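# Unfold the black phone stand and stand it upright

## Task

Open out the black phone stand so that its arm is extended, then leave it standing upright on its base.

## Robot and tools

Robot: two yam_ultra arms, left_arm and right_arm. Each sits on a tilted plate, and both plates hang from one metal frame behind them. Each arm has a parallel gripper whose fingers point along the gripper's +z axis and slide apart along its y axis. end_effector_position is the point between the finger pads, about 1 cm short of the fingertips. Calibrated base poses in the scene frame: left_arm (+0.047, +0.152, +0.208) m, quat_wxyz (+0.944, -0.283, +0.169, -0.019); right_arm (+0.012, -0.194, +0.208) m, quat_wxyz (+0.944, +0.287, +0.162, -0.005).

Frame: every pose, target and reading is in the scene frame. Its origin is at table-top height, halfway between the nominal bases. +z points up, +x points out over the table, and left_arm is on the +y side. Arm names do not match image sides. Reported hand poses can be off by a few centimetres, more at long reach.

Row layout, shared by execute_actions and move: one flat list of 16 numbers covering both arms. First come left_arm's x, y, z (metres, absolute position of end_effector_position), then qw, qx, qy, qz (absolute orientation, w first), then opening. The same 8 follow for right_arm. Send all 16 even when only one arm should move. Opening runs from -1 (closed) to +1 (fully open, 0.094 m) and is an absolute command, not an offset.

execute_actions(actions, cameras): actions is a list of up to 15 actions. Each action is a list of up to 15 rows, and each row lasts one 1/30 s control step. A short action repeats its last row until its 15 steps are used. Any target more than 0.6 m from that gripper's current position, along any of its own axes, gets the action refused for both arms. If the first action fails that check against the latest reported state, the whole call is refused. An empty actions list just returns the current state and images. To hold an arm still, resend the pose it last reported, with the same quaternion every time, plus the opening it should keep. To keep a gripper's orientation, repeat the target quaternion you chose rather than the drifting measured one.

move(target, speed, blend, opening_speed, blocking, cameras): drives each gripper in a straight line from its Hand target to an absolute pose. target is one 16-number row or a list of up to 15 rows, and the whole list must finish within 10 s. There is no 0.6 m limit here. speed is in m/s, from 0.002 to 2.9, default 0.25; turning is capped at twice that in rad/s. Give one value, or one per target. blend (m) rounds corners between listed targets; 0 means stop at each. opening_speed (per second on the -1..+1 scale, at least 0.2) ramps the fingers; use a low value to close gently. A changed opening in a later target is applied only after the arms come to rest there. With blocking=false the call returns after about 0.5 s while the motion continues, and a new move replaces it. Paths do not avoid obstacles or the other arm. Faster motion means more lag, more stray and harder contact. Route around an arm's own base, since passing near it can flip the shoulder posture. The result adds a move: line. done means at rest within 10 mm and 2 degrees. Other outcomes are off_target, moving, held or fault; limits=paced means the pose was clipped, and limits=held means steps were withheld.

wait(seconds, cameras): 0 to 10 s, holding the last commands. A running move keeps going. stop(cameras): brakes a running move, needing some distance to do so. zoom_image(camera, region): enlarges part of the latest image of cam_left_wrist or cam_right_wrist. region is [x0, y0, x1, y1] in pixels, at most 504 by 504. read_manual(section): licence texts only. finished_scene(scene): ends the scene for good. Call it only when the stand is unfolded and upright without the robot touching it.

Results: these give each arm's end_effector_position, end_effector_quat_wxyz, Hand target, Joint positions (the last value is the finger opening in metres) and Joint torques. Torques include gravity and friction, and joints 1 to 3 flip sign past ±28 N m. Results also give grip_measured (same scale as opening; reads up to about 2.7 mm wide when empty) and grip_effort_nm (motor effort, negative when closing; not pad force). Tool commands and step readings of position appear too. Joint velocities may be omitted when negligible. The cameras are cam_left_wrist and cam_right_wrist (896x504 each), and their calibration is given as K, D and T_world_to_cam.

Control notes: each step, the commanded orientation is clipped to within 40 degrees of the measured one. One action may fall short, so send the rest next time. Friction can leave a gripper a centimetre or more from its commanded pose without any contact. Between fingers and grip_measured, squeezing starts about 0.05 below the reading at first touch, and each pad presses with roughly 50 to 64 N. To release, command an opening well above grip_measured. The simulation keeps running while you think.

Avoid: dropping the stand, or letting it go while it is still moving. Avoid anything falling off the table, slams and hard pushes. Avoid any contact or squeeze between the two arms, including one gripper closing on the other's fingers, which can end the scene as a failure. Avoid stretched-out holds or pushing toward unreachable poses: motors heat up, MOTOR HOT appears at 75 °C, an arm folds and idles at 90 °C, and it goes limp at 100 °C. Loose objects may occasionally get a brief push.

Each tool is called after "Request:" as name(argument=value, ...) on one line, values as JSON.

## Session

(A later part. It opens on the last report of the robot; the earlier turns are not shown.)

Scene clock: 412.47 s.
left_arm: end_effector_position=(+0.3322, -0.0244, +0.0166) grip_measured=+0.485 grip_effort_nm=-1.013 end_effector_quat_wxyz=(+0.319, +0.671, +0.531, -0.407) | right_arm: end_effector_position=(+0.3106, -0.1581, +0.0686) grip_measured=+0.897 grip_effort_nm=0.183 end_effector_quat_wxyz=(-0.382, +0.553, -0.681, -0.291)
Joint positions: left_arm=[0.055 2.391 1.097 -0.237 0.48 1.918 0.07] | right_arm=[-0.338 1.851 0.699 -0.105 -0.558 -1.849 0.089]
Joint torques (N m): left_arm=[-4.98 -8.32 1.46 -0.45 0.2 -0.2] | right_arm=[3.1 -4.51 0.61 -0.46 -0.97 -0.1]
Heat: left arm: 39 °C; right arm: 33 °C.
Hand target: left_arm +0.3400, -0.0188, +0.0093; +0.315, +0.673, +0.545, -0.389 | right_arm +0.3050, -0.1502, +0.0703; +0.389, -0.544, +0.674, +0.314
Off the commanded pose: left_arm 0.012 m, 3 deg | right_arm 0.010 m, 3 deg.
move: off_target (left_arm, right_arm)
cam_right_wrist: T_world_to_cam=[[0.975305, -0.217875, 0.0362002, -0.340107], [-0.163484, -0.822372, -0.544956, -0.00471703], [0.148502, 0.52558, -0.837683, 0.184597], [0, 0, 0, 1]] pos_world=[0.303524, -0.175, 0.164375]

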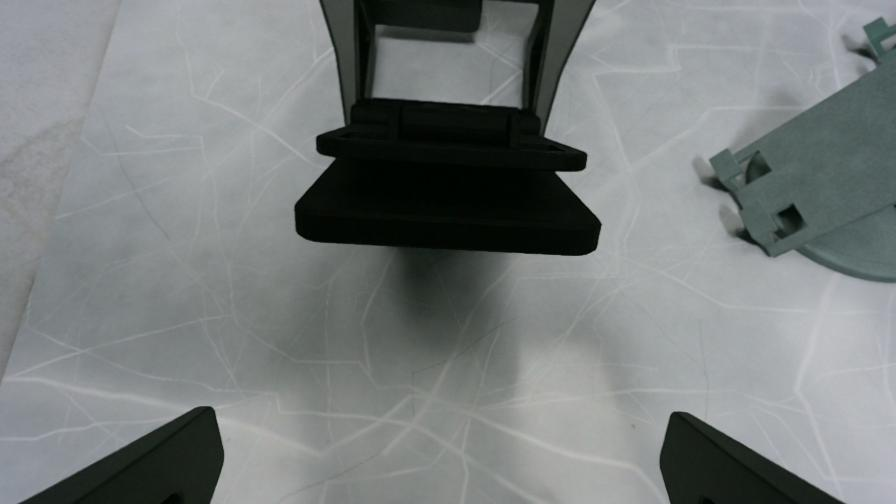

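Request:
move(target=[[0.340,-0.019,0.009,0.315,0.673,0.545,-0.389,0.2,0.304,-0.150,0.105,0.359,-0.558,0.689,0.291,-1],[0.340,-0.019,0.009,0.315,0.673,0.545,-0.389,0.2,0.311,-0.117,0.083,0.359,-0.558,0.689,0.291,-1]], speed=0.1)

Request:
zoom_image(camera="cam_right_wrist", region=[200, 100, 700, 503])

Scene clock: 426.60 s.
left_arm: end_effector_position=(+0.3322, -0.0244, +0.0166) grip_measured=+0.485 grip_effort_nm=-1.018 end_effector_quat_wxyz=(+0.319, +0.671, +0.531, -0.407) | right_arm: end_effector_position=(+0.3151, -0.1264, +0.0842) grip_measured=-0.988 grip_effort_nm=-0.593 end_effector_quat_wxyz=(-0.359, +0.561, -0.692, -0.278)
Joint positions: left_arm=[0.055 2.391 1.097 -0.237 0.48 1.918 0.07] | right_arm=[-0.171 1.812 0.633 0.011 -0.44 -1.664 0.001]
Joint torques (N m): left_arm=[-5.01 -8.24 1.52 -0.45 0.21 -0.22] | right_arm=[4.96 -4.12 0.5 0.11 -0.73 0.1]
Heat: left arm: 41 °C; right arm: 32 °C.
Hand target: left_arm +0.3400, -0.0188, +0.0093; +0.315, +0.673, +0.545, -0.389 | right_arm +0.3108, -0.1173, +0.0833; +0.359, -0.558, +0.689, +0.291
Off the commanded pose: left_arm 0.012 m, 3 deg | right_arm 0.010 m, 2 deg.
move: off_target (left_arm)
cam_left_wrist: T_world_to_cam=[[-0.977726, 0.209228, 0.0165814, 0.328112], [0.157003, 0.781529, -0.60379, 0.0184302], [-0.139289, -0.587738, -0.796971, 0.131392], [0, 0, 0, 1]] pos_world=[0.336211, -0.00582963, 0.110403]
cam_right_wrist: T_world_to_cam=[[0.976273, -0.214645, 0.0286192, -0.337385], [-0.172746, -0.851675, -0.494781, 0.0256104], [0.130576, 0.478098, -0.868546, 0.182651], [0, 0, 0, 1]] pos_world=[0.309954, -0.137931, 0.180968]

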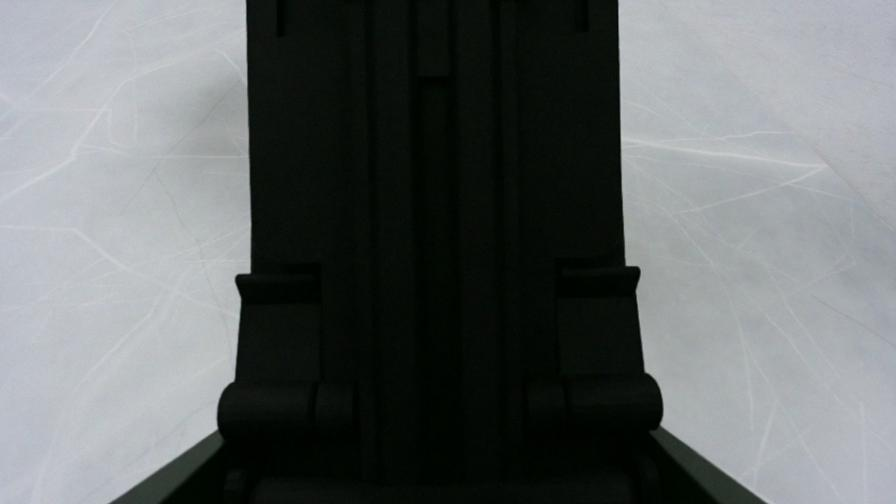

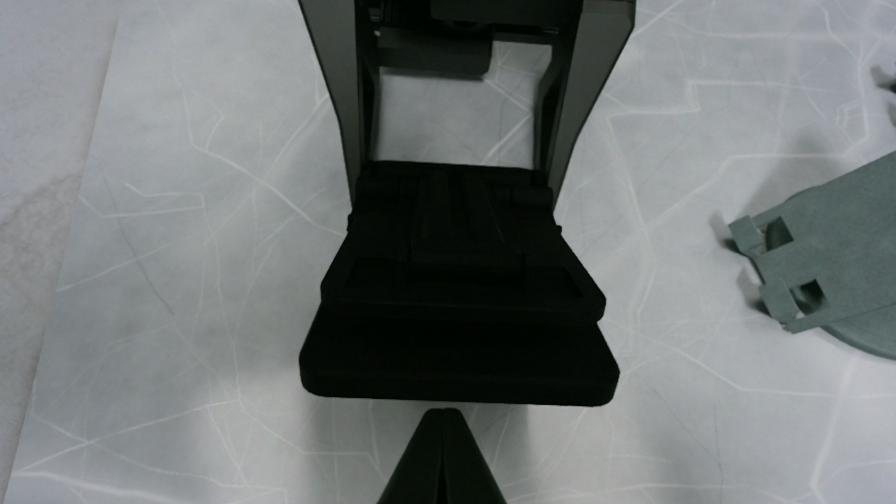

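Scaled by 1.008.

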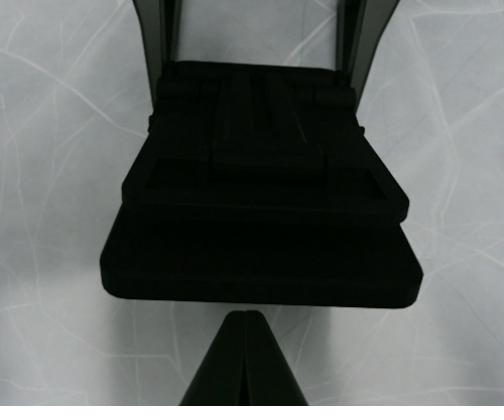

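Request:
move(target=[[0.340,-0.019,0.009,0.315,0.673,0.545,-0.389,0.2,0.308,-0.128,0.091,0.048,0.093,0.882,0.460,-1],[0.340,-0.019,0.009,0.315,0.673,0.545,-0.389,0.2,0.313,-0.105,0.073,0.048,0.093,0.882,0.460,-1]], speed=0.1)

Request:
zoom_image(camera="cam_right_wrist", region=[200, 100, 700, 503])

Scene clock: 450.20 s.
left_arm: end_effector_position=(+0.3329, -0.0230, +0.0163) grip_measured=+0.485 grip_effort_nm=-1.013 end_effector_quat_wxyz=(+0.318, +0.675, +0.530, -0.404) | right_arm: end_effector_position=(+0.3089, -0.1169, +0.0772) grip_measured=-0.988 grip_effort_nm=-0.589 end_effector_quat_wxyz=(+0.038, +0.102, +0.885, +0.454)
Joint positions: left_arm=[0.056 2.387 1.097 -0.239 0.473 1.926 0.07] | right_arm=[-0.16 1.86 0.634 0.035 -0.437 -0.059 0.001]
Joint torques (N m): left_arm=[-5.09 -7.95 1.54 -0.44 0.3 -0.32] | right_arm=[5.94 -2.76 0.88 0.6 -0.65 -0.03]
Heat: left arm: 41 °C; right arm: 32 °C.
Hand target: left_arm +0.3400, -0.0188, +0.0093; +0.315, +0.673, +0.545, -0.389 | right_arm +0.3123, -0.1056, +0.0738; +0.047, +0.093, +0.882, +0.460
Off the commanded pose: left_arm 0.011 m, 2 deg | right_arm 0.013 m, 2 deg.
move: off_target (left_arm, right_arm)
cam_left_wrist: T_world_to_cam=[[-0.97685, 0.21373, 0.00919195, 0.32848], [0.165937, 0.784132, -0.597999, 0.0141136], [-0.135018, -0.582629, -0.801444, 0.130857], [0, 0, 0, 1]] pos_world=[0.336202, -0.00503151, 0.110295]
cam_right_wrist: T_world_to_cam=[[-0.137622, -0.57359, -0.807499, 0.03754], [-0.956645, -0.134305, 0.258441, 0.296986], [-0.256691, 0.808057, -0.530239, 0.304878], [0, 0, 0, 1]] pos_world=[0.367536, -0.18494, 0.115218]

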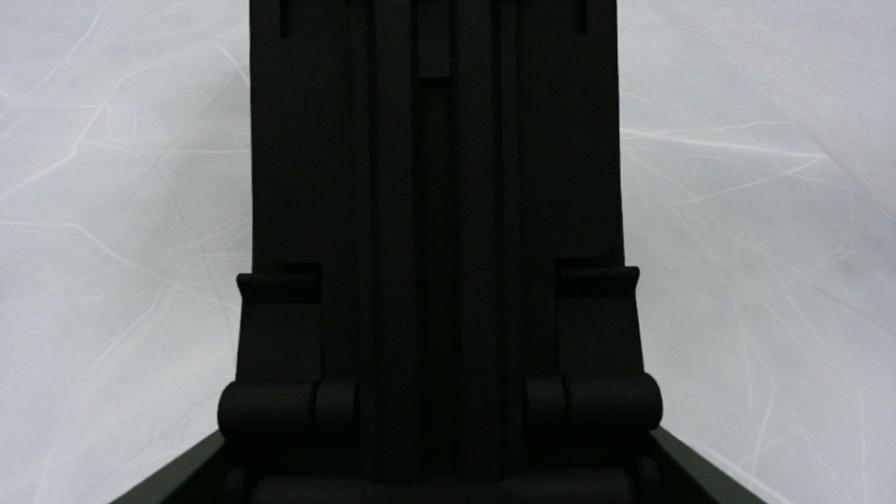

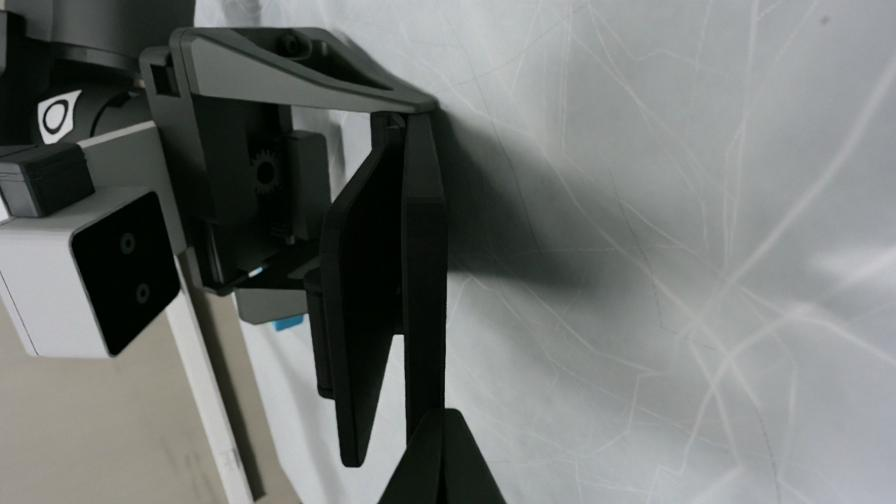

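Scaled by 1.008.

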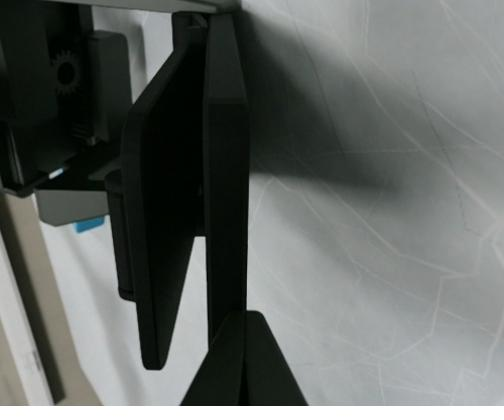

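Request:
move(target=[[0.340,-0.019,0.009,0.315,0.673,0.545,-0.389,0.2,0.309,-0.121,0.086,0.048,0.093,0.882,0.460,-1],[0.340,-0.019,0.009,0.315,0.673,0.545,-0.389,0.2,0.3116,-0.113,0.097,0.048,0.093,0.882,0.460,-1],[0.340,-0.019,0.009,0.315,0.673,0.545,-0.389,0.2,0.315,-0.097,0.0855,0.048,0.093,0.882,0.460,-1]], speed=0.08, cameras=["cam_right_wrist"])

Scene clock: 456.63 s.
left_arm: end_effector_position=(+0.3329, -0.0231, +0.0166) grip_measured=+0.485 grip_effort_nm=-1.013 end_effector_quat_wxyz=(+0.318, +0.672, +0.532, -0.405) | right_arm: end_effector_position=(+0.3117, -0.1040, +0.0894) grip_measured=-0.988 grip_effort_nm=-0.584 end_effector_quat_wxyz=(+0.041, +0.099, +0.882, +0.459)
Joint positions: left_arm=[0.056 2.387 1.097 -0.24 0.475 1.919 0.07] | right_arm=[-0.101 1.844 0.621 0.057 -0.427 -0.007 0.001]
Joint torques (N m): left_arm=[-5.11 -7.91 1.57 -0.43 0.3 -0.21] | right_arm=[5.33 -3.62 1.24 0.54 -0.52 0.03]
Heat: left arm: 41 °C; right arm: 32 °C.
Hand target: left_arm +0.3401, -0.0188, +0.0094; +0.315, +0.673, +0.545, -0.389 | right_arm +0.3147, -0.0973, +0.0858; +0.048, +0.093, +0.882, +0.460
Off the commanded pose: left_arm 0.011 m, 2 deg | right_arm 0.009 m, 1 deg.
move: off_target (left_arm)
cam_right_wrist: T_world_to_cam=[[-0.127949, -0.564486, -0.815466, 0.0538234], [-0.958552, -0.140668, 0.247773, 0.299264], [-0.254574, 0.813368, -0.523091, 0.300789], [0, 0, 0, 1]] pos_world=[0.37032, -0.172173, 0.127082]

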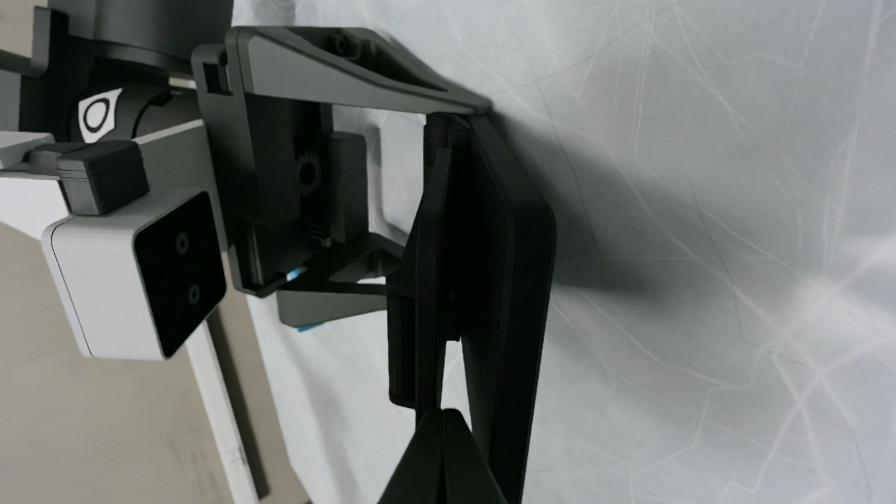

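Request:
move(target=[[0.340,-0.019,0.009,0.315,0.673,0.545,-0.389,0.2,0.3182,-0.083,0.0715,0.048,0.093,0.882,0.460,-1]], speed=0.06, cameras=["cam_right_wrist"])

Scene clock: 459.20 s.
left_arm: end_effector_position=(+0.3380, -0.0166, +0.0152) grip_measured=+0.485 grip_effort_nm=-1.013 end_effector_quat_wxyz=(+0.319, +0.686, +0.526, -0.388) | right_arm: end_effector_position=(+0.3120, -0.0982, +0.0807) grip_measured=-0.988 grip_effort_nm=-0.593 end_effector_quat_wxyz=(+0.035, +0.105, +0.880, +0.461)
Joint positions: left_arm=[0.061 2.369 1.097 -0.242 0.451 1.952 0.07] | right_arm=[-0.101 1.896 0.633 0.091 -0.43 0.009 0.001]
Joint torques (N m): left_arm=[-5.49 -6.56 1.85 -0.39 0.5 -0.59] | right_arm=[7.3 -0.98 1.57 0.94 -0.46 -0.03]
Heat: left arm: 40 °C; right arm: 32 °C.
Hand target: left_arm +0.3398, -0.0189, +0.0092; +0.315, +0.673, +0.544, -0.390 | right_arm +0.3170, -0.0842, +0.0731; +0.047, +0.092, +0.882, +0.460
Off the commanded pose: left_arm 0.007 m, 3 deg | right_arm 0.019 m, 2 deg.
move: off_target (left_arm, right_arm)
cam_right_wrist: T_world_to_cam=[[-0.145225, -0.558251, -0.816863, 0.0561047], [-0.955001, -0.136715, 0.263216, 0.30047], [-0.258618, 0.818331, -0.513276, 0.292525], [0, 0, 0, 1]] pos_world=[0.370749, -0.166983, 0.116887]

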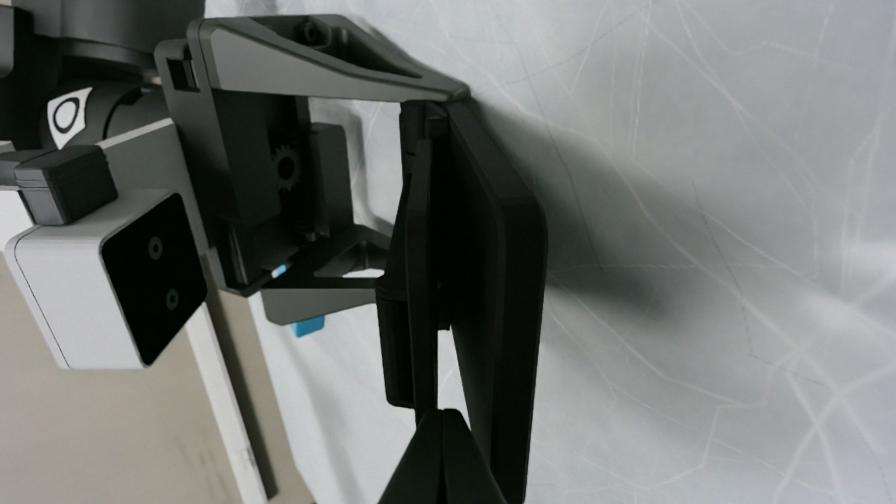

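Request:
move(target=[[0.340,-0.019,0.009,0.315,0.673,0.545,-0.389,0.2,0.3125,-0.1105,0.0855,0.048,0.093,0.882,0.460,-1],[0.340,-0.019,0.009,0.315,0.673,0.545,-0.389,0.2,0.3125,-0.115,0.080,0.048,0.093,0.882,0.460,-1]], speed=0.06, cameras=["cam_right_wrist"])

Scene clock: 462.90 s.
left_arm: end_effector_position=(+0.3388, -0.0175, +0.0163) grip_measured=+0.485 grip_effort_nm=-1.018 end_effector_quat_wxyz=(+0.316, +0.675, +0.536, -0.395) | right_arm: end_effector_position=(+0.3078, -0.1104, +0.0776) grip_measured=-0.988 grip_effort_nm=-0.584 end_effector_quat_wxyz=(+0.037, +0.100, +0.881, +0.461)
Joint positions: left_arm=[0.061 2.369 1.097 -0.24 0.459 1.919 0.07] | right_arm=[-0.15 1.879 0.633 0.051 -0.449 -0.053 0.001]
Joint torques (N m): left_arm=[-5.49 -6.68 1.73 -0.37 0.42 -0.21] | right_arm=[3.41 -7.25 0.85 -0.14 -0.57 -0.27]
Heat: left arm: 40 °C; right arm: 32 °C.
Hand target: left_arm +0.3399, -0.0189, +0.0092; +0.315, +0.673, +0.545, -0.389 | right_arm +0.3125, -0.1149, +0.0800; +0.048, +0.093, +0.882, +0.460
Off the commanded pose: left_arm 0.008 m, 1 deg | right_arm 0.007 m, 2 deg.
move: done
cam_right_wrist: T_world_to_cam=[[-0.133837, -0.560368, -0.817359, 0.0424554], [-0.955967, -0.144368, 0.25551, 0.295671], [-0.26118, 0.815564, -0.516372, 0.300609], [0, 0, 0, 1]] pos_world=[0.366847, -0.17869, 0.11438]

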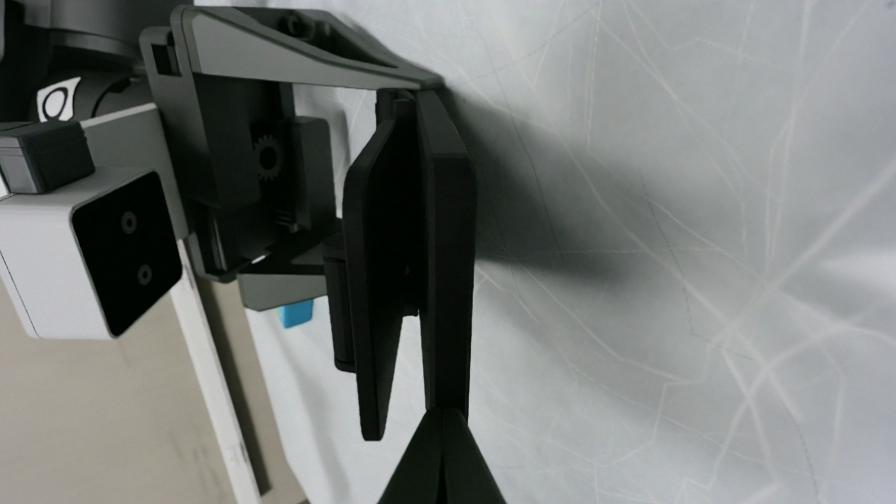

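Request:
move(target=[[0.340,-0.019,0.009,0.315,0.673,0.545,-0.389,0.2,0.311,-0.121,0.086,0.048,0.093,0.882,0.460,-1],[0.340,-0.019,0.009,0.315,0.673,0.545,-0.389,0.2,0.3125,-0.112,0.089,0.048,0.093,0.882,0.460,-1]], speed=0.06, cameras=["cam_right_wrist"])

Scene clock: 467.03 s.
left_arm: end_effector_position=(+0.3388, -0.0175, +0.0164) grip_measured=+0.485 grip_effort_nm=-1.013 end_effector_quat_wxyz=(+0.316, +0.674, +0.537, -0.396) | right_arm: end_effector_position=(+0.3093, -0.1132, +0.0832) grip_measured=-0.988 grip_effort_nm=-0.589 end_effector_quat_wxyz=(+0.037, +0.098, +0.883, +0.458)
Joint positions: left_arm=[0.061 2.369 1.097 -0.24 0.46 1.916 0.07] | right_arm=[-0.143 1.848 0.633 0.024 -0.44 -0.049 0.001]
Joint torques (N m): left_arm=[-5.59 -6.58 1.54 -0.38 0.41 -0.17] | right_arm=[5.09 -7.46 0.13 0.09 -0.66 -0.02]
Heat: left arm: 40 °C; right arm: 32 °C.
Hand target: left_arm +0.3399, -0.0189, +0.0092; +0.315, +0.673, +0.545, -0.389 | right_arm +0.3125, -0.1120, +0.0890; +0.048, +0.093, +0.882, +0.460
Off the commanded pose: left_arm 0.008 m, 1 deg | right_arm 0.007 m, 1 deg.
move: done
cam_right_wrist: T_world_to_cam=[[-0.131079, -0.566446, -0.813607, 0.0439239], [-0.956292, -0.144141, 0.254419, 0.295534], [-0.261389, 0.811395, -0.522794, 0.306327], [0, 0, 0, 1]] pos_world=[0.368445, -0.181074, 0.120693]

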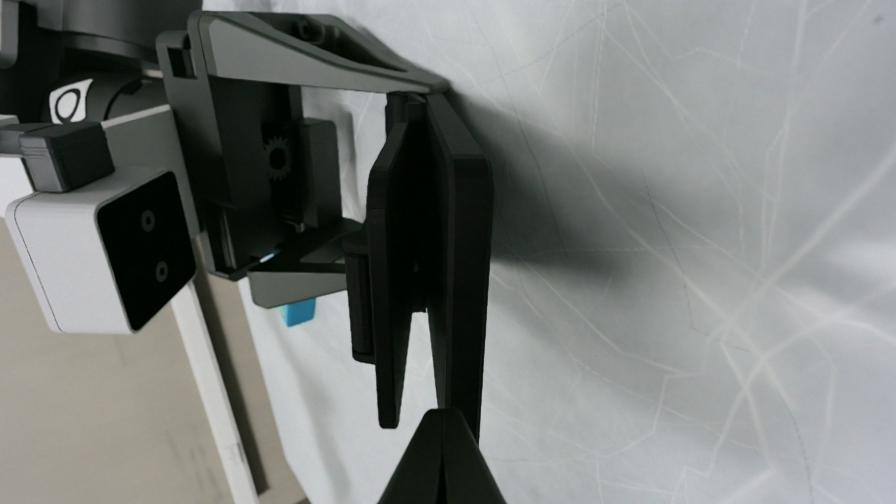

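Request:
move(target=[[0.340,-0.019,0.009,0.315,0.673,0.545,-0.389,0.2,0.3122,-0.114,0.0965,0.048,0.093,0.882,0.460,-1],[0.340,-0.019,0.009,0.315,0.673,0.545,-0.389,0.2,0.3168,-0.0924,0.081,0.048,0.093,0.882,0.460,-1]], speed=0.06, cameras=["cam_right_wrist"])

Scene clock: 471.33 s.
left_arm: end_effector_position=(+0.3388, -0.0175, +0.0164) grip_measured=+0.485 grip_effort_nm=-1.013 end_effector_quat_wxyz=(+0.317, +0.675, +0.536, -0.395) | right_arm: end_effector_position=(+0.3116, -0.0996, +0.0848) grip_measured=-0.988 grip_effort_nm=-0.584 end_effector_quat_wxyz=(+0.038, +0.099, +0.882, +0.459)
Joint positions: left_arm=[0.061 2.369 1.097 -0.24 0.46 1.919 0.07] | right_arm=[-0.096 1.873 0.627 0.077 -0.424 0.001 0.001]
Joint torques (N m): left_arm=[-5.57 -6.67 1.68 -0.39 0.42 -0.21] | right_arm=[5.55 -3.49 1.42 0.6 -0.52 -0.04]
Heat: left arm: 40 °C; right arm: 33 °C.
Hand target: left_arm +0.3399, -0.0189, +0.0092; +0.315, +0.673, +0.545, -0.389 | right_arm +0.3165, -0.0927, +0.0815; +0.048, +0.093, +0.882, +0.460
Off the commanded pose: left_arm 0.008 m, 1 deg | right_arm 0.010 m, 1 deg.
move: done
cam_right_wrist: T_world_to_cam=[[-0.131868, -0.564612, -0.814754, 0.0536062], [-0.956646, -0.142842, 0.253821, 0.299522], [-0.259691, 0.812902, -0.521298, 0.296256], [0, 0, 0, 1]] pos_world=[0.37054, -0.167776, 0.122089]

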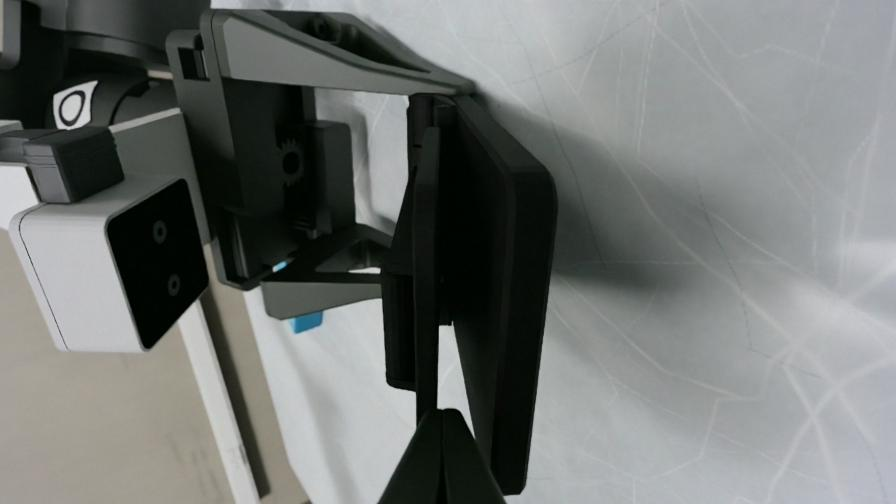

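Request:
move(target=[[0.340,-0.019,0.009,0.315,0.673,0.545,-0.389,0.2,0.3148,-0.1005,0.083,0.048,0.093,0.882,0.460,-1],[0.340,-0.019,0.009,0.315,0.673,0.545,-0.389,0.2,0.3195,-0.080,0.068,0.048,0.093,0.882,0.460,-1]], speed=0.06, cameras=["cam_right_wrist"])

Scene clock: 475.13 s.
left_arm: end_effector_position=(+0.3408, -0.0141, +0.0152) grip_measured=+0.485 grip_effort_nm=-1.018 end_effector_quat_wxyz=(+0.319, +0.686, +0.529, -0.384) | right_arm: end_effector_position=(+0.3102, -0.0957, +0.0776) grip_measured=-0.988 grip_effort_nm=-0.589 end_effector_quat_wxyz=(+0.029, +0.105, +0.881, +0.460)
Joint positions: left_arm=[0.064 2.361 1.097 -0.242 0.445 1.948 0.07] | right_arm=[-0.097 1.913 0.639 0.092 -0.424 0.012 0.001]
Joint torques (N m): left_arm=[-5.75 -6.06 1.77 -0.38 0.56 -0.55] | right_arm=[7.12 -0.88 1.66 0.99 -0.53 0.02]
Heat: left arm: 40 °C; right arm: 32 °C.
Hand target: left_arm +0.3399, -0.0188, +0.0093; +0.315, +0.673, +0.544, -0.390 | right_arm +0.3181, -0.0814, +0.0699; +0.047, +0.092, +0.882, +0.460
Off the commanded pose: left_arm 0.008 m, 2 deg | right_arm 0.021 m, 3 deg.
move: off_target (right_arm)
cam_right_wrist: T_world_to_cam=[[-0.149857, -0.561415, -0.813852, 0.0556624], [-0.951294, -0.142426, 0.273414, 0.297512], [-0.269412, 0.815186, -0.512727, 0.291476], [0, 0, 0, 1]] pos_world=[0.36989, -0.163984, 0.113405]

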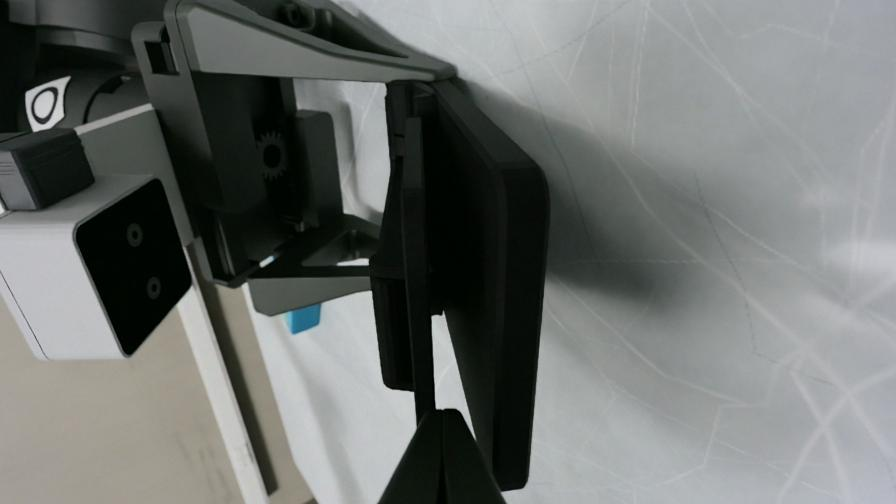

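Request:
move(target=[[0.340,-0.019,0.009,0.315,0.673,0.545,-0.389,0.2,0.314,-0.108,0.085,0.048,0.093,0.882,0.460,-1],[0.340,-0.019,0.009,0.315,0.673,0.545,-0.389,0.2,0.314,-0.108,0.080,0.048,0.093,0.882,0.460,-1]], speed=0.06, cameras=["cam_right_wrist"])

Scene clock: 479.23 s.
left_arm: end_effector_position=(+0.3420, -0.0149, +0.0160) grip_measured=+0.485 grip_effort_nm=-1.013 end_effector_quat_wxyz=(+0.317, +0.677, +0.538, -0.389) | right_arm: end_effector_position=(+0.3123, -0.1047, +0.0781) grip_measured=-0.988 grip_effort_nm=-0.589 end_effector_quat_wxyz=(+0.040, +0.098, +0.883, +0.458)
Joint positions: left_arm=[0.064 2.361 1.097 -0.238 0.453 1.921 0.07] | right_arm=[-0.123 1.89 0.638 0.075 -0.433 -0.03 0.001]
Joint torques (N m): left_arm=[-5.65 -6.11 1.66 -0.4 0.48 -0.23] | right_arm=[3.14 -7.01 0.43 -0.06 -0.66 -0.28]
Heat: left arm: 39 °C; right arm: 32 °C.
Hand target: left_arm +0.3399, -0.0188, +0.0093; +0.315, +0.673, +0.545, -0.389 | right_arm +0.3141, -0.1080, +0.0800; +0.048, +0.093, +0.882, +0.460
Off the commanded pose: left_arm 0.008 m, 1 deg | right_arm 0.004 m, 1 deg.
move: done
cam_right_wrist: T_world_to_cam=[[-0.128123, -0.566745, -0.81387, 0.0439965], [-0.957886, -0.141922, 0.249624, 0.301968], [-0.256979, 0.811578, -0.524694, 0.296287], [0, 0, 0, 1]] pos_world=[0.371028, -0.172669, 0.115889]

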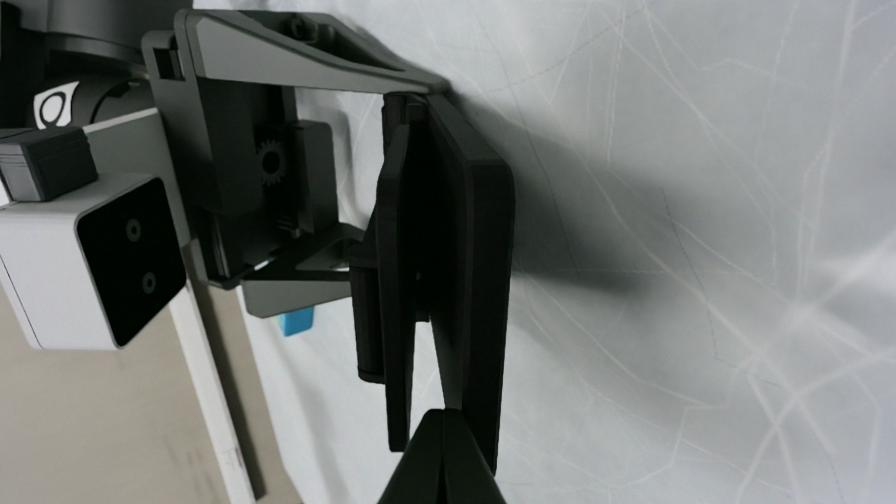

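Request:
move(target=[[0.340,-0.019,0.009,0.315,0.673,0.545,-0.389,0.2,0.312,-0.116,0.085,0.048,0.093,0.882,0.460,-1],[0.340,-0.019,0.009,0.315,0.673,0.545,-0.389,0.2,0.339,-0.122,0.086,0.048,0.093,0.882,0.460,-1]], speed=0.06, cameras=["cam_right_wrist"])

Scene clock: 487.07 s.
left_arm: end_effector_position=(+0.3421, -0.0150, +0.0163) grip_measured=+0.485 grip_effort_nm=-1.018 end_effector_quat_wxyz=(+0.317, +0.675, +0.540, -0.390) | right_arm: end_effector_position=(+0.3377, -0.1226, +0.0832) grip_measured=-0.988 grip_effort_nm=-0.589 end_effector_quat_wxyz=(+0.043, +0.101, +0.884, +0.455)
Joint positions: left_arm=[0.064 2.361 1.097 -0.238 0.455 1.915 0.07] | right_arm=[-0.144 1.866 0.744 -0.054 -0.435 -0.044 0.001]
Joint torques (N m): left_arm=[-5.81 -6.13 1.61 -0.4 0.48 -0.18] | right_arm=[4.38 -7.04 1.5 -0.11 -0.71 -0.26]
Heat: left arm: 38 °C; right arm: 33 °C.
Hand target: left_arm +0.3399, -0.0188, +0.0093; +0.315, +0.673, +0.545, -0.389 | right_arm +0.3391, -0.1220, +0.0860; +0.048, +0.093, +0.882, +0.460
Off the commanded pose: left_arm 0.009 m, 1 deg | right_arm 0.003 m, 1 deg.
move: done
cam_right_wrist: T_world_to_cam=[[-0.132156, -0.571112, -0.810164, 0.0416955], [-0.959392, -0.131784, 0.249398, 0.324267], [-0.249201, 0.810224, -0.530505, 0.317799], [0, 0, 0, 1]] pos_world=[0.395806, -0.190942, 0.121502]

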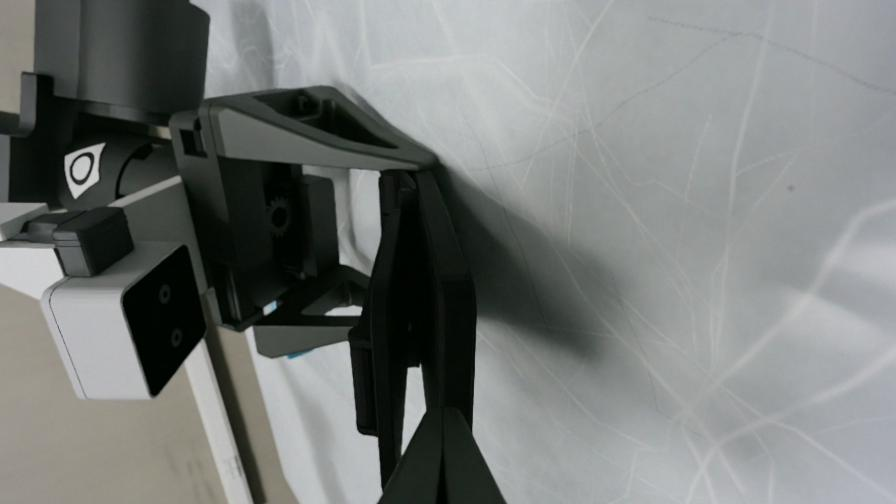

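Request:
move(target=[[0.340,-0.019,0.009,0.315,0.673,0.545,-0.389,0.2,0.3398,-0.1186,0.092,0.048,0.093,0.882,0.460,-1],[0.340,-0.019,0.009,0.315,0.673,0.545,-0.389,0.2,0.3418,-0.107,0.084,0.048,0.093,0.882,0.460,-1]], speed=0.06, cameras=["cam_right_wrist"])

Scene clock: 491.93 s.
left_arm: end_effector_position=(+0.3421, -0.0151, +0.0163) grip_measured=+0.485 grip_effort_nm=-1.013 end_effector_quat_wxyz=(+0.317, +0.675, +0.540, -0.390) | right_arm: end_effector_position=(+0.3428, -0.1161, +0.0878) grip_measured=-0.988 grip_effort_nm=-0.584 end_effector_quat_wxyz=(+0.050, +0.099, +0.883, +0.456)
Joint positions: left_arm=[0.064 2.361 1.097 -0.238 0.455 1.914 0.07] | right_arm=[-0.116 1.866 0.744 -0.032 -0.429 -0.021 0.001]
Joint torques (N m): left_arm=[-5.83 -6.09 1.65 -0.41 0.47 -0.16] | right_arm=[5.61 -4.37 1.13 0.38 -0.57 0.02]
Heat: left arm: 38 °C; right arm: 33 °C.
Hand target: left_arm +0.3399, -0.0188, +0.0093; +0.315, +0.673, +0.545, -0.389 | right_arm +0.3415, -0.1073, +0.0843; +0.048, +0.093, +0.882, +0.460
Off the commanded pose: left_arm 0.009 m, 1 deg | right_arm 0.010 m, 1 deg.
move: done
cam_right_wrist: T_world_to_cam=[[-0.122199, -0.569636, -0.812762, 0.0468214], [-0.962981, -0.130205, 0.23604, 0.331399], [-0.240282, 0.811518, -0.532638, 0.313442], [0, 0, 0, 1]] pos_world=[0.400167, -0.184543, 0.126782]

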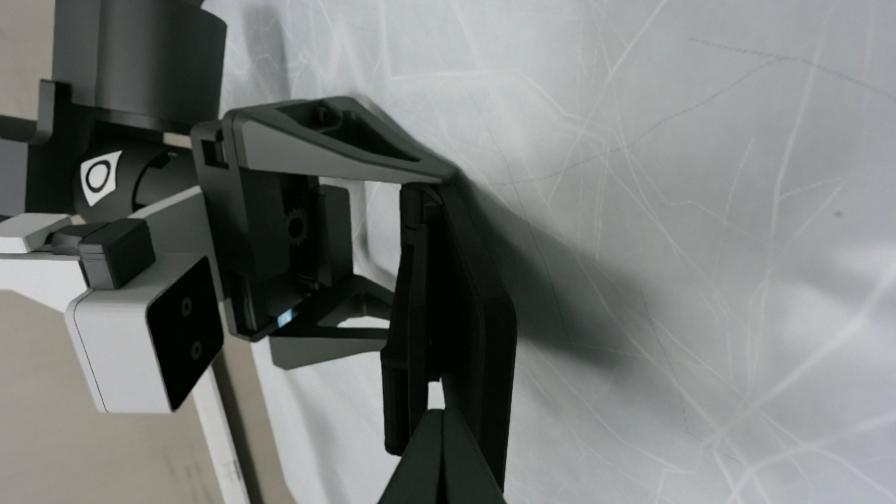

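Request:
move(target=[[0.340,-0.019,0.009,0.315,0.673,0.545,-0.389,0.2,0.3458,-0.087,0.068,0.048,0.093,0.882,0.460,-1]], speed=0.06, cameras=["cam_right_wrist"])

Scene clock: 494.20 s.
left_arm: end_effector_position=(+0.3421, -0.0151, +0.0163) grip_measured=+0.485 grip_effort_nm=-1.018 end_effector_quat_wxyz=(+0.316, +0.674, +0.541, -0.391) | right_arm: end_effector_position=(+0.3400, -0.0970, +0.0728) grip_measured=-0.988 grip_effort_nm=-0.574 end_effector_quat_wxyz=(+0.039, +0.097, +0.883, +0.458)
Joint positions: left_arm=[0.064 2.361 1.097 -0.238 0.455 1.912 0.07] | right_arm=[-0.089 1.961 0.757 0.037 -0.418 0.002 0.001]
Joint torques (N m): left_arm=[-5.83 -6.06 1.66 -0.42 0.48 -0.14] | right_arm=[6.38 -3.71 1.65 0.63 -0.54 0.13]
Heat: left arm: 38 °C; right arm: 33 °C.
Hand target: left_arm +0.3399, -0.0188, +0.0093; +0.315, +0.673, +0.545, -0.389 | right_arm +0.3452, -0.0874, +0.0687; +0.048, +0.093, +0.882, +0.460
Off the commanded pose: left_arm 0.009 m, 1 deg | right_arm 0.013 m, 1 deg.
move: off_target (right_arm)
cam_right_wrist: T_world_to_cam=[[-0.126998, -0.568139, -0.813074, 0.0469847], [-0.956929, -0.145573, 0.251187, 0.330088], [-0.26107, 0.809955, -0.525181, 0.295716], [0, 0, 0, 1]] pos_world=[0.39904, -0.164771, 0.110593]

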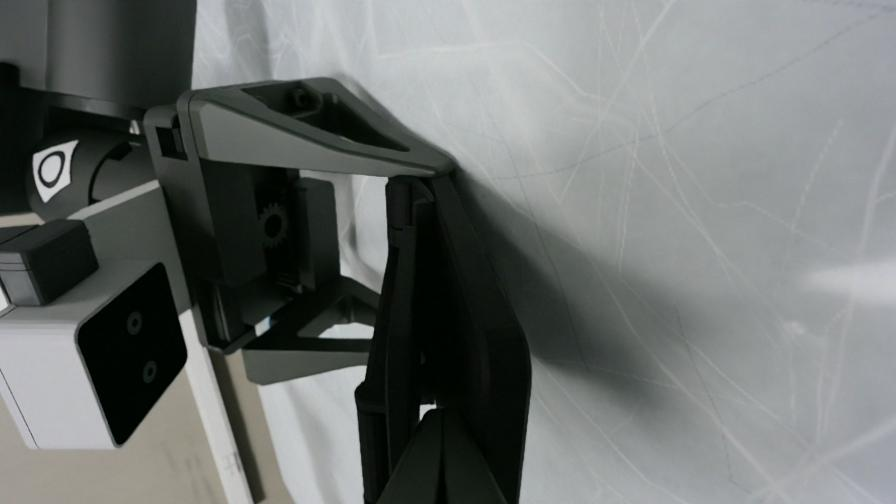

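Request:
move(target=[[0.340,-0.019,0.009,0.315,0.673,0.545,-0.389,0.2,0.3466,-0.082,0.065,0.048,0.093,0.882,0.460,-0.4]], speed=0.06, opening_speed=0.3, cameras=["cam_right_wrist"])

Scene clock: 498.43 s.
left_arm: end_effector_position=(+0.3425, -0.0149, +0.0158) grip_measured=+0.485 grip_effort_nm=-1.013 end_effector_quat_wxyz=(+0.316, +0.674, +0.542, -0.390) | right_arm: end_effector_position=(+0.3428, -0.0903, +0.0750) grip_measured=-0.406 grip_effort_nm=0.383 end_effector_quat_wxyz=(+0.042, +0.095, +0.878, +0.466)
Joint positions: left_arm=[0.064 2.361 1.097 -0.235 0.453 1.91 0.07] | right_arm=[-0.075 1.976 0.761 0.057 -0.433 0.014 0.028]
Joint torques (N m): left_arm=[-5.78 -6.12 1.65 -0.42 0.51 -0.1] | right_arm=[5.96 -3.18 1.35 0.61 -0.35 0.05]
Heat: left arm: 37 °C; right arm: 33 °C.
Hand target: left_arm +0.3399, -0.0188, +0.0093; +0.315, +0.673, +0.545, -0.389 | right_arm +0.3460, -0.0826, +0.0658; +0.048, +0.093, +0.882, +0.460
Off the commanded pose: left_arm 0.008 m, 0 deg | right_arm 0.014 m, 1 deg.
move: off_target (right_arm)
cam_right_wrist: T_world_to_cam=[[-0.120708, -0.552467, -0.824748, 0.0531194], [-0.959225, -0.148984, 0.240189, 0.334477], [-0.25557, 0.820112, -0.511956, 0.290198], [0, 0, 0, 1]] pos_world=[0.401416, -0.158817, 0.112041]

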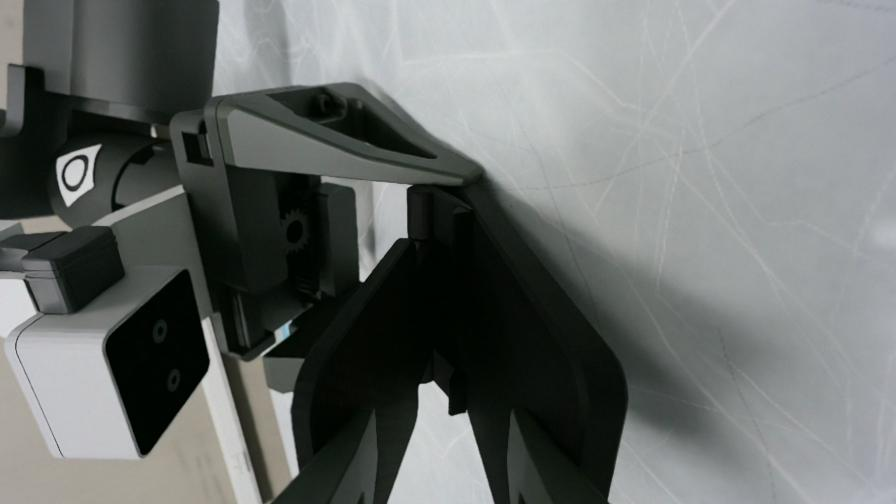

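Request:
move(target=[[0.340,-0.019,0.009,0.315,0.673,0.545,-0.389,0.2,0.3466,-0.082,0.065,0.048,0.093,0.882,0.460,1]], speed=0.06, opening_speed=0.3, cameras=["cam_right_wrist","cam_left_wrist"])

Request:
zoom_image(camera="cam_right_wrist", region=[200, 100, 700, 503])

Scene clock: 505.47 s.
left_arm: end_effector_position=(+0.3438, -0.0141, +0.0141) grip_measured=+0.484 grip_effort_nm=-1.013 end_effector_quat_wxyz=(+0.316, +0.678, +0.541, -0.384) | right_arm: end_effector_position=(+0.3448, -0.0802, +0.0854) grip_measured=+0.997 grip_effort_nm=0.227 end_effector_quat_wxyz=(+0.045, +0.092, +0.863, +0.494)
Joint positions: left_arm=[0.064 2.361 1.097 -0.228 0.444 1.916 0.07] | right_arm=[-0.062 1.982 0.763 0.067 -0.492 0.023 0.094]
Joint torques (N m): left_arm=[-5.85 -6.08 1.62 -0.48 0.56 -0.2] | right_arm=[4.75 -3.71 1.4 0.53 0.2 -0.06]
Heat: left arm: 37 °C; right arm: 32 °C.
Hand target: left_arm +0.3399, -0.0188, +0.0092; +0.315, +0.673, +0.545, -0.389 | right_arm +0.3459, -0.0831, +0.0665; +0.047, +0.093, +0.881, +0.461
Off the commanded pose: left_arm 0.008 m, 1 deg | right_arm 0.021 m, 5 deg.
move: off_target (right_arm)
cam_left_wrist: T_world_to_cam=[[-0.981447, 0.19171, -0.00306771, 0.338649], [0.159772, 0.808889, -0.565838, 0.00594346], [-0.105995, -0.55583, -0.824511, 0.126436], [0, 0, 0, 1]] pos_world=[0.344818, 0.000547078, 0.10865]
cam_right_wrist: T_world_to_cam=[[-0.105978, -0.500285, -0.85935, 0.0695367], [-0.962158, -0.16659, 0.215639, 0.337061], [-0.25104, 0.849684, -0.463699, 0.284468], [0, 0, 0, 1]] pos_world=[0.403088, -0.150768, 0.11898]

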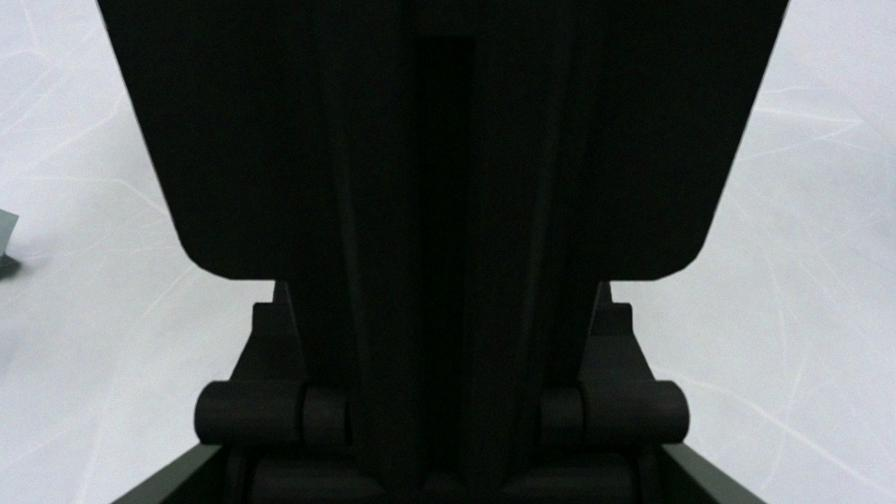

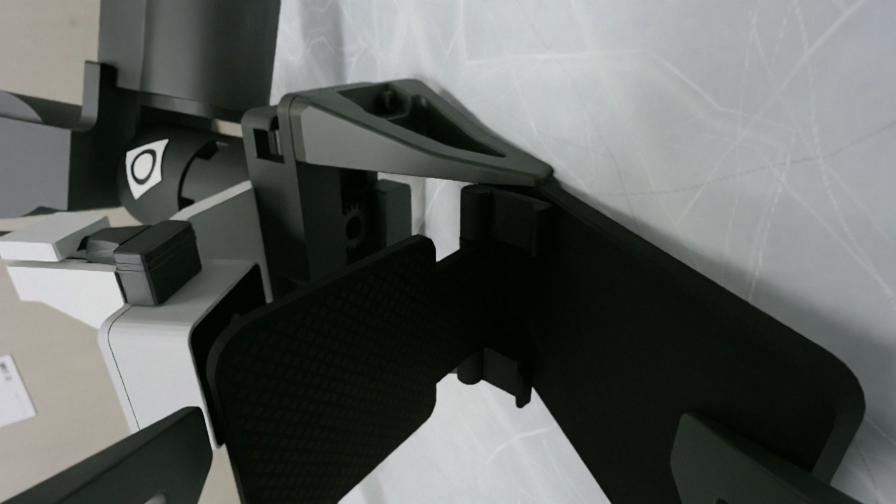

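Scaled by 1.008.

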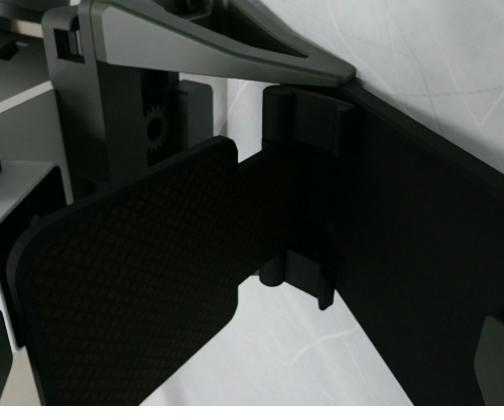

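Request:
move(target=[[0.340,-0.019,0.009,0.315,0.673,0.545,-0.389,0.2,0.334,-0.13,0.115,0.048,0.093,0.882,0.460,1],[0.340,-0.019,0.009,0.315,0.673,0.545,-0.389,0.2,0.305,-0.20,0.11,0.359,-0.558,0.689,0.291,1]], speed=0.15, cameras=["cam_right_wrist"])

Request:
zoom_image(camera="cam_right_wrist", region=[200, 0, 700, 403])

Scene clock: 515.57 s.
left_arm: end_effector_position=(+0.3438, -0.0142, +0.0142) grip_measured=+0.484 grip_effort_nm=-1.013 end_effector_quat_wxyz=(+0.316, +0.678, +0.541, -0.384) | right_arm: end_effector_position=(+0.2987, -0.1970, +0.0999) grip_measured=+0.997 grip_effort_nm=0.188 end_effector_quat_wxyz=(-0.339, +0.563, -0.694, -0.294)
Joint positions: left_arm=[0.064 2.361 1.097 -0.228 0.445 1.915 0.07] | right_arm=[-0.382 1.647 0.732 -0.399 -0.488 -1.885 0.094]
Joint torques (N m): left_arm=[-5.78 -6.15 1.72 -0.49 0.57 -0.18] | right_arm=[2.32 -8.54 1.84 -0.64 -0.96 -0.12]
Heat: left arm: 37 °C; right arm: 34 °C.
Hand target: left_arm +0.3399, -0.0188, +0.0092; +0.315, +0.673, +0.545, -0.389 | right_arm +0.3050, -0.1999, +0.1097; +0.359, -0.558, +0.689, +0.291
Off the commanded pose: left_arm 0.008 m, 1 deg | right_arm 0.012 m, 2 deg.
move: off_target (right_arm)
cam_right_wrist: T_world_to_cam=[[0.981043, -0.19312, -0.0160927, -0.3297], [-0.176559, -0.856501, -0.485008, -0.0303757], [0.0798813, 0.478655, -0.874362, 0.247919], [0, 0, 0, 1]] pos_world=[0.298283, -0.208356, 0.196733]

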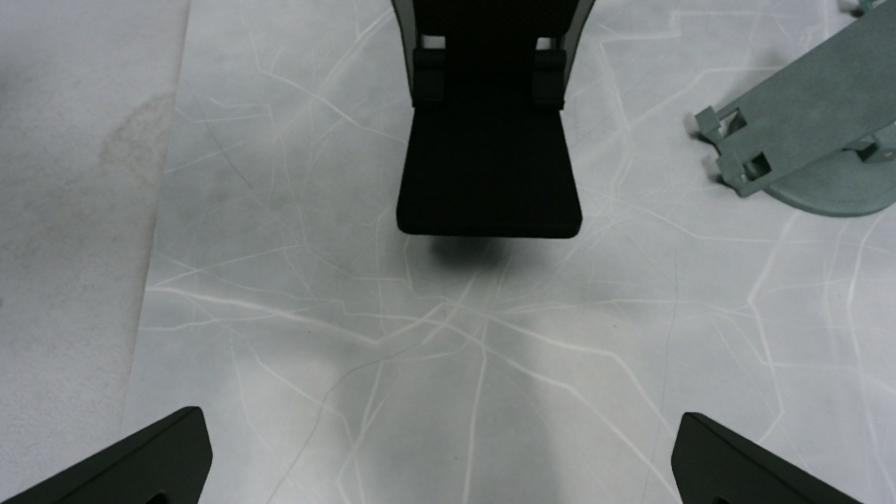

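Scaled by 1.008.

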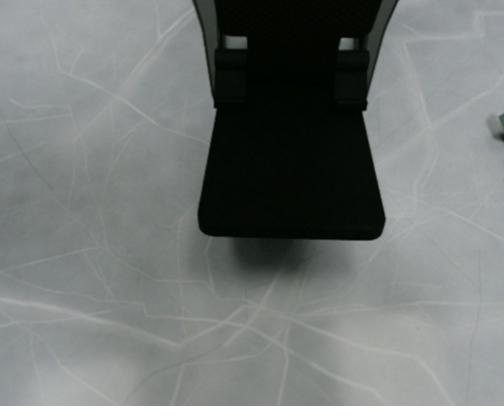

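Request:
move(target=[[0.340,-0.019,0.009,0.315,0.673,0.545,-0.389,0.2,0.319,-0.135,0.062,0.389,-0.545,0.673,0.315,1],[0.340,-0.019,0.009,0.315,0.673,0.545,-0.389,0.2,0.328,-0.094,0.036,0.389,-0.545,0.673,0.315,1]], speed=0.12, cameras=["cam_right_wrist"])

Scene clock: 520.10 s.
left_arm: end_effector_position=(+0.3438, -0.0142, +0.0142) grip_measured=+0.484 grip_effort_nm=-1.018 end_effector_quat_wxyz=(+0.316, +0.678, +0.541, -0.384) | right_arm: end_effector_position=(+0.3319, -0.1046, +0.0369) grip_measured=+0.997 grip_effort_nm=0.183 end_effector_quat_wxyz=(-0.387, +0.550, -0.676, -0.300)
Joint positions: left_arm=[0.064 2.361 1.097 -0.228 0.445 1.915 0.07] | right_arm=[-0.215 2.103 0.777 0.125 -0.537 -1.716 0.094]
Joint torques (N m): left_arm=[-5.75 -6.02 1.7 -0.48 0.57 -0.17] | right_arm=[5.74 -4.67 0.23 0.04 -0.81 0.14]
Heat: left arm: 37 °C; right arm: 34 °C.
Hand target: left_arm +0.3399, -0.0188, +0.0092; +0.315, +0.673, +0.545, -0.389 | right_arm +0.3278, -0.0944, +0.0363; +0.389, -0.545, +0.673, +0.315
Off the commanded pose: left_arm 0.008 m, 1 deg | right_arm 0.011 m, 2 deg.
move: off_target (right_arm)
cam_right_wrist: T_world_to_cam=[[0.976478, -0.213604, 0.029381, -0.347811], [-0.160287, -0.810279, -0.563698, 0.0264382], [0.144215, 0.545729, -0.825458, 0.129849], [0, 0, 0, 1]] pos_world=[0.325141, -0.123734, 0.132307]

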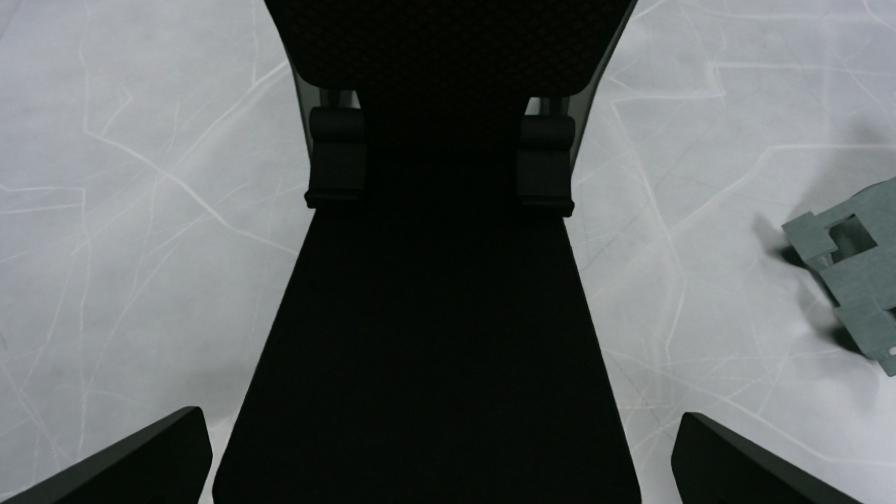

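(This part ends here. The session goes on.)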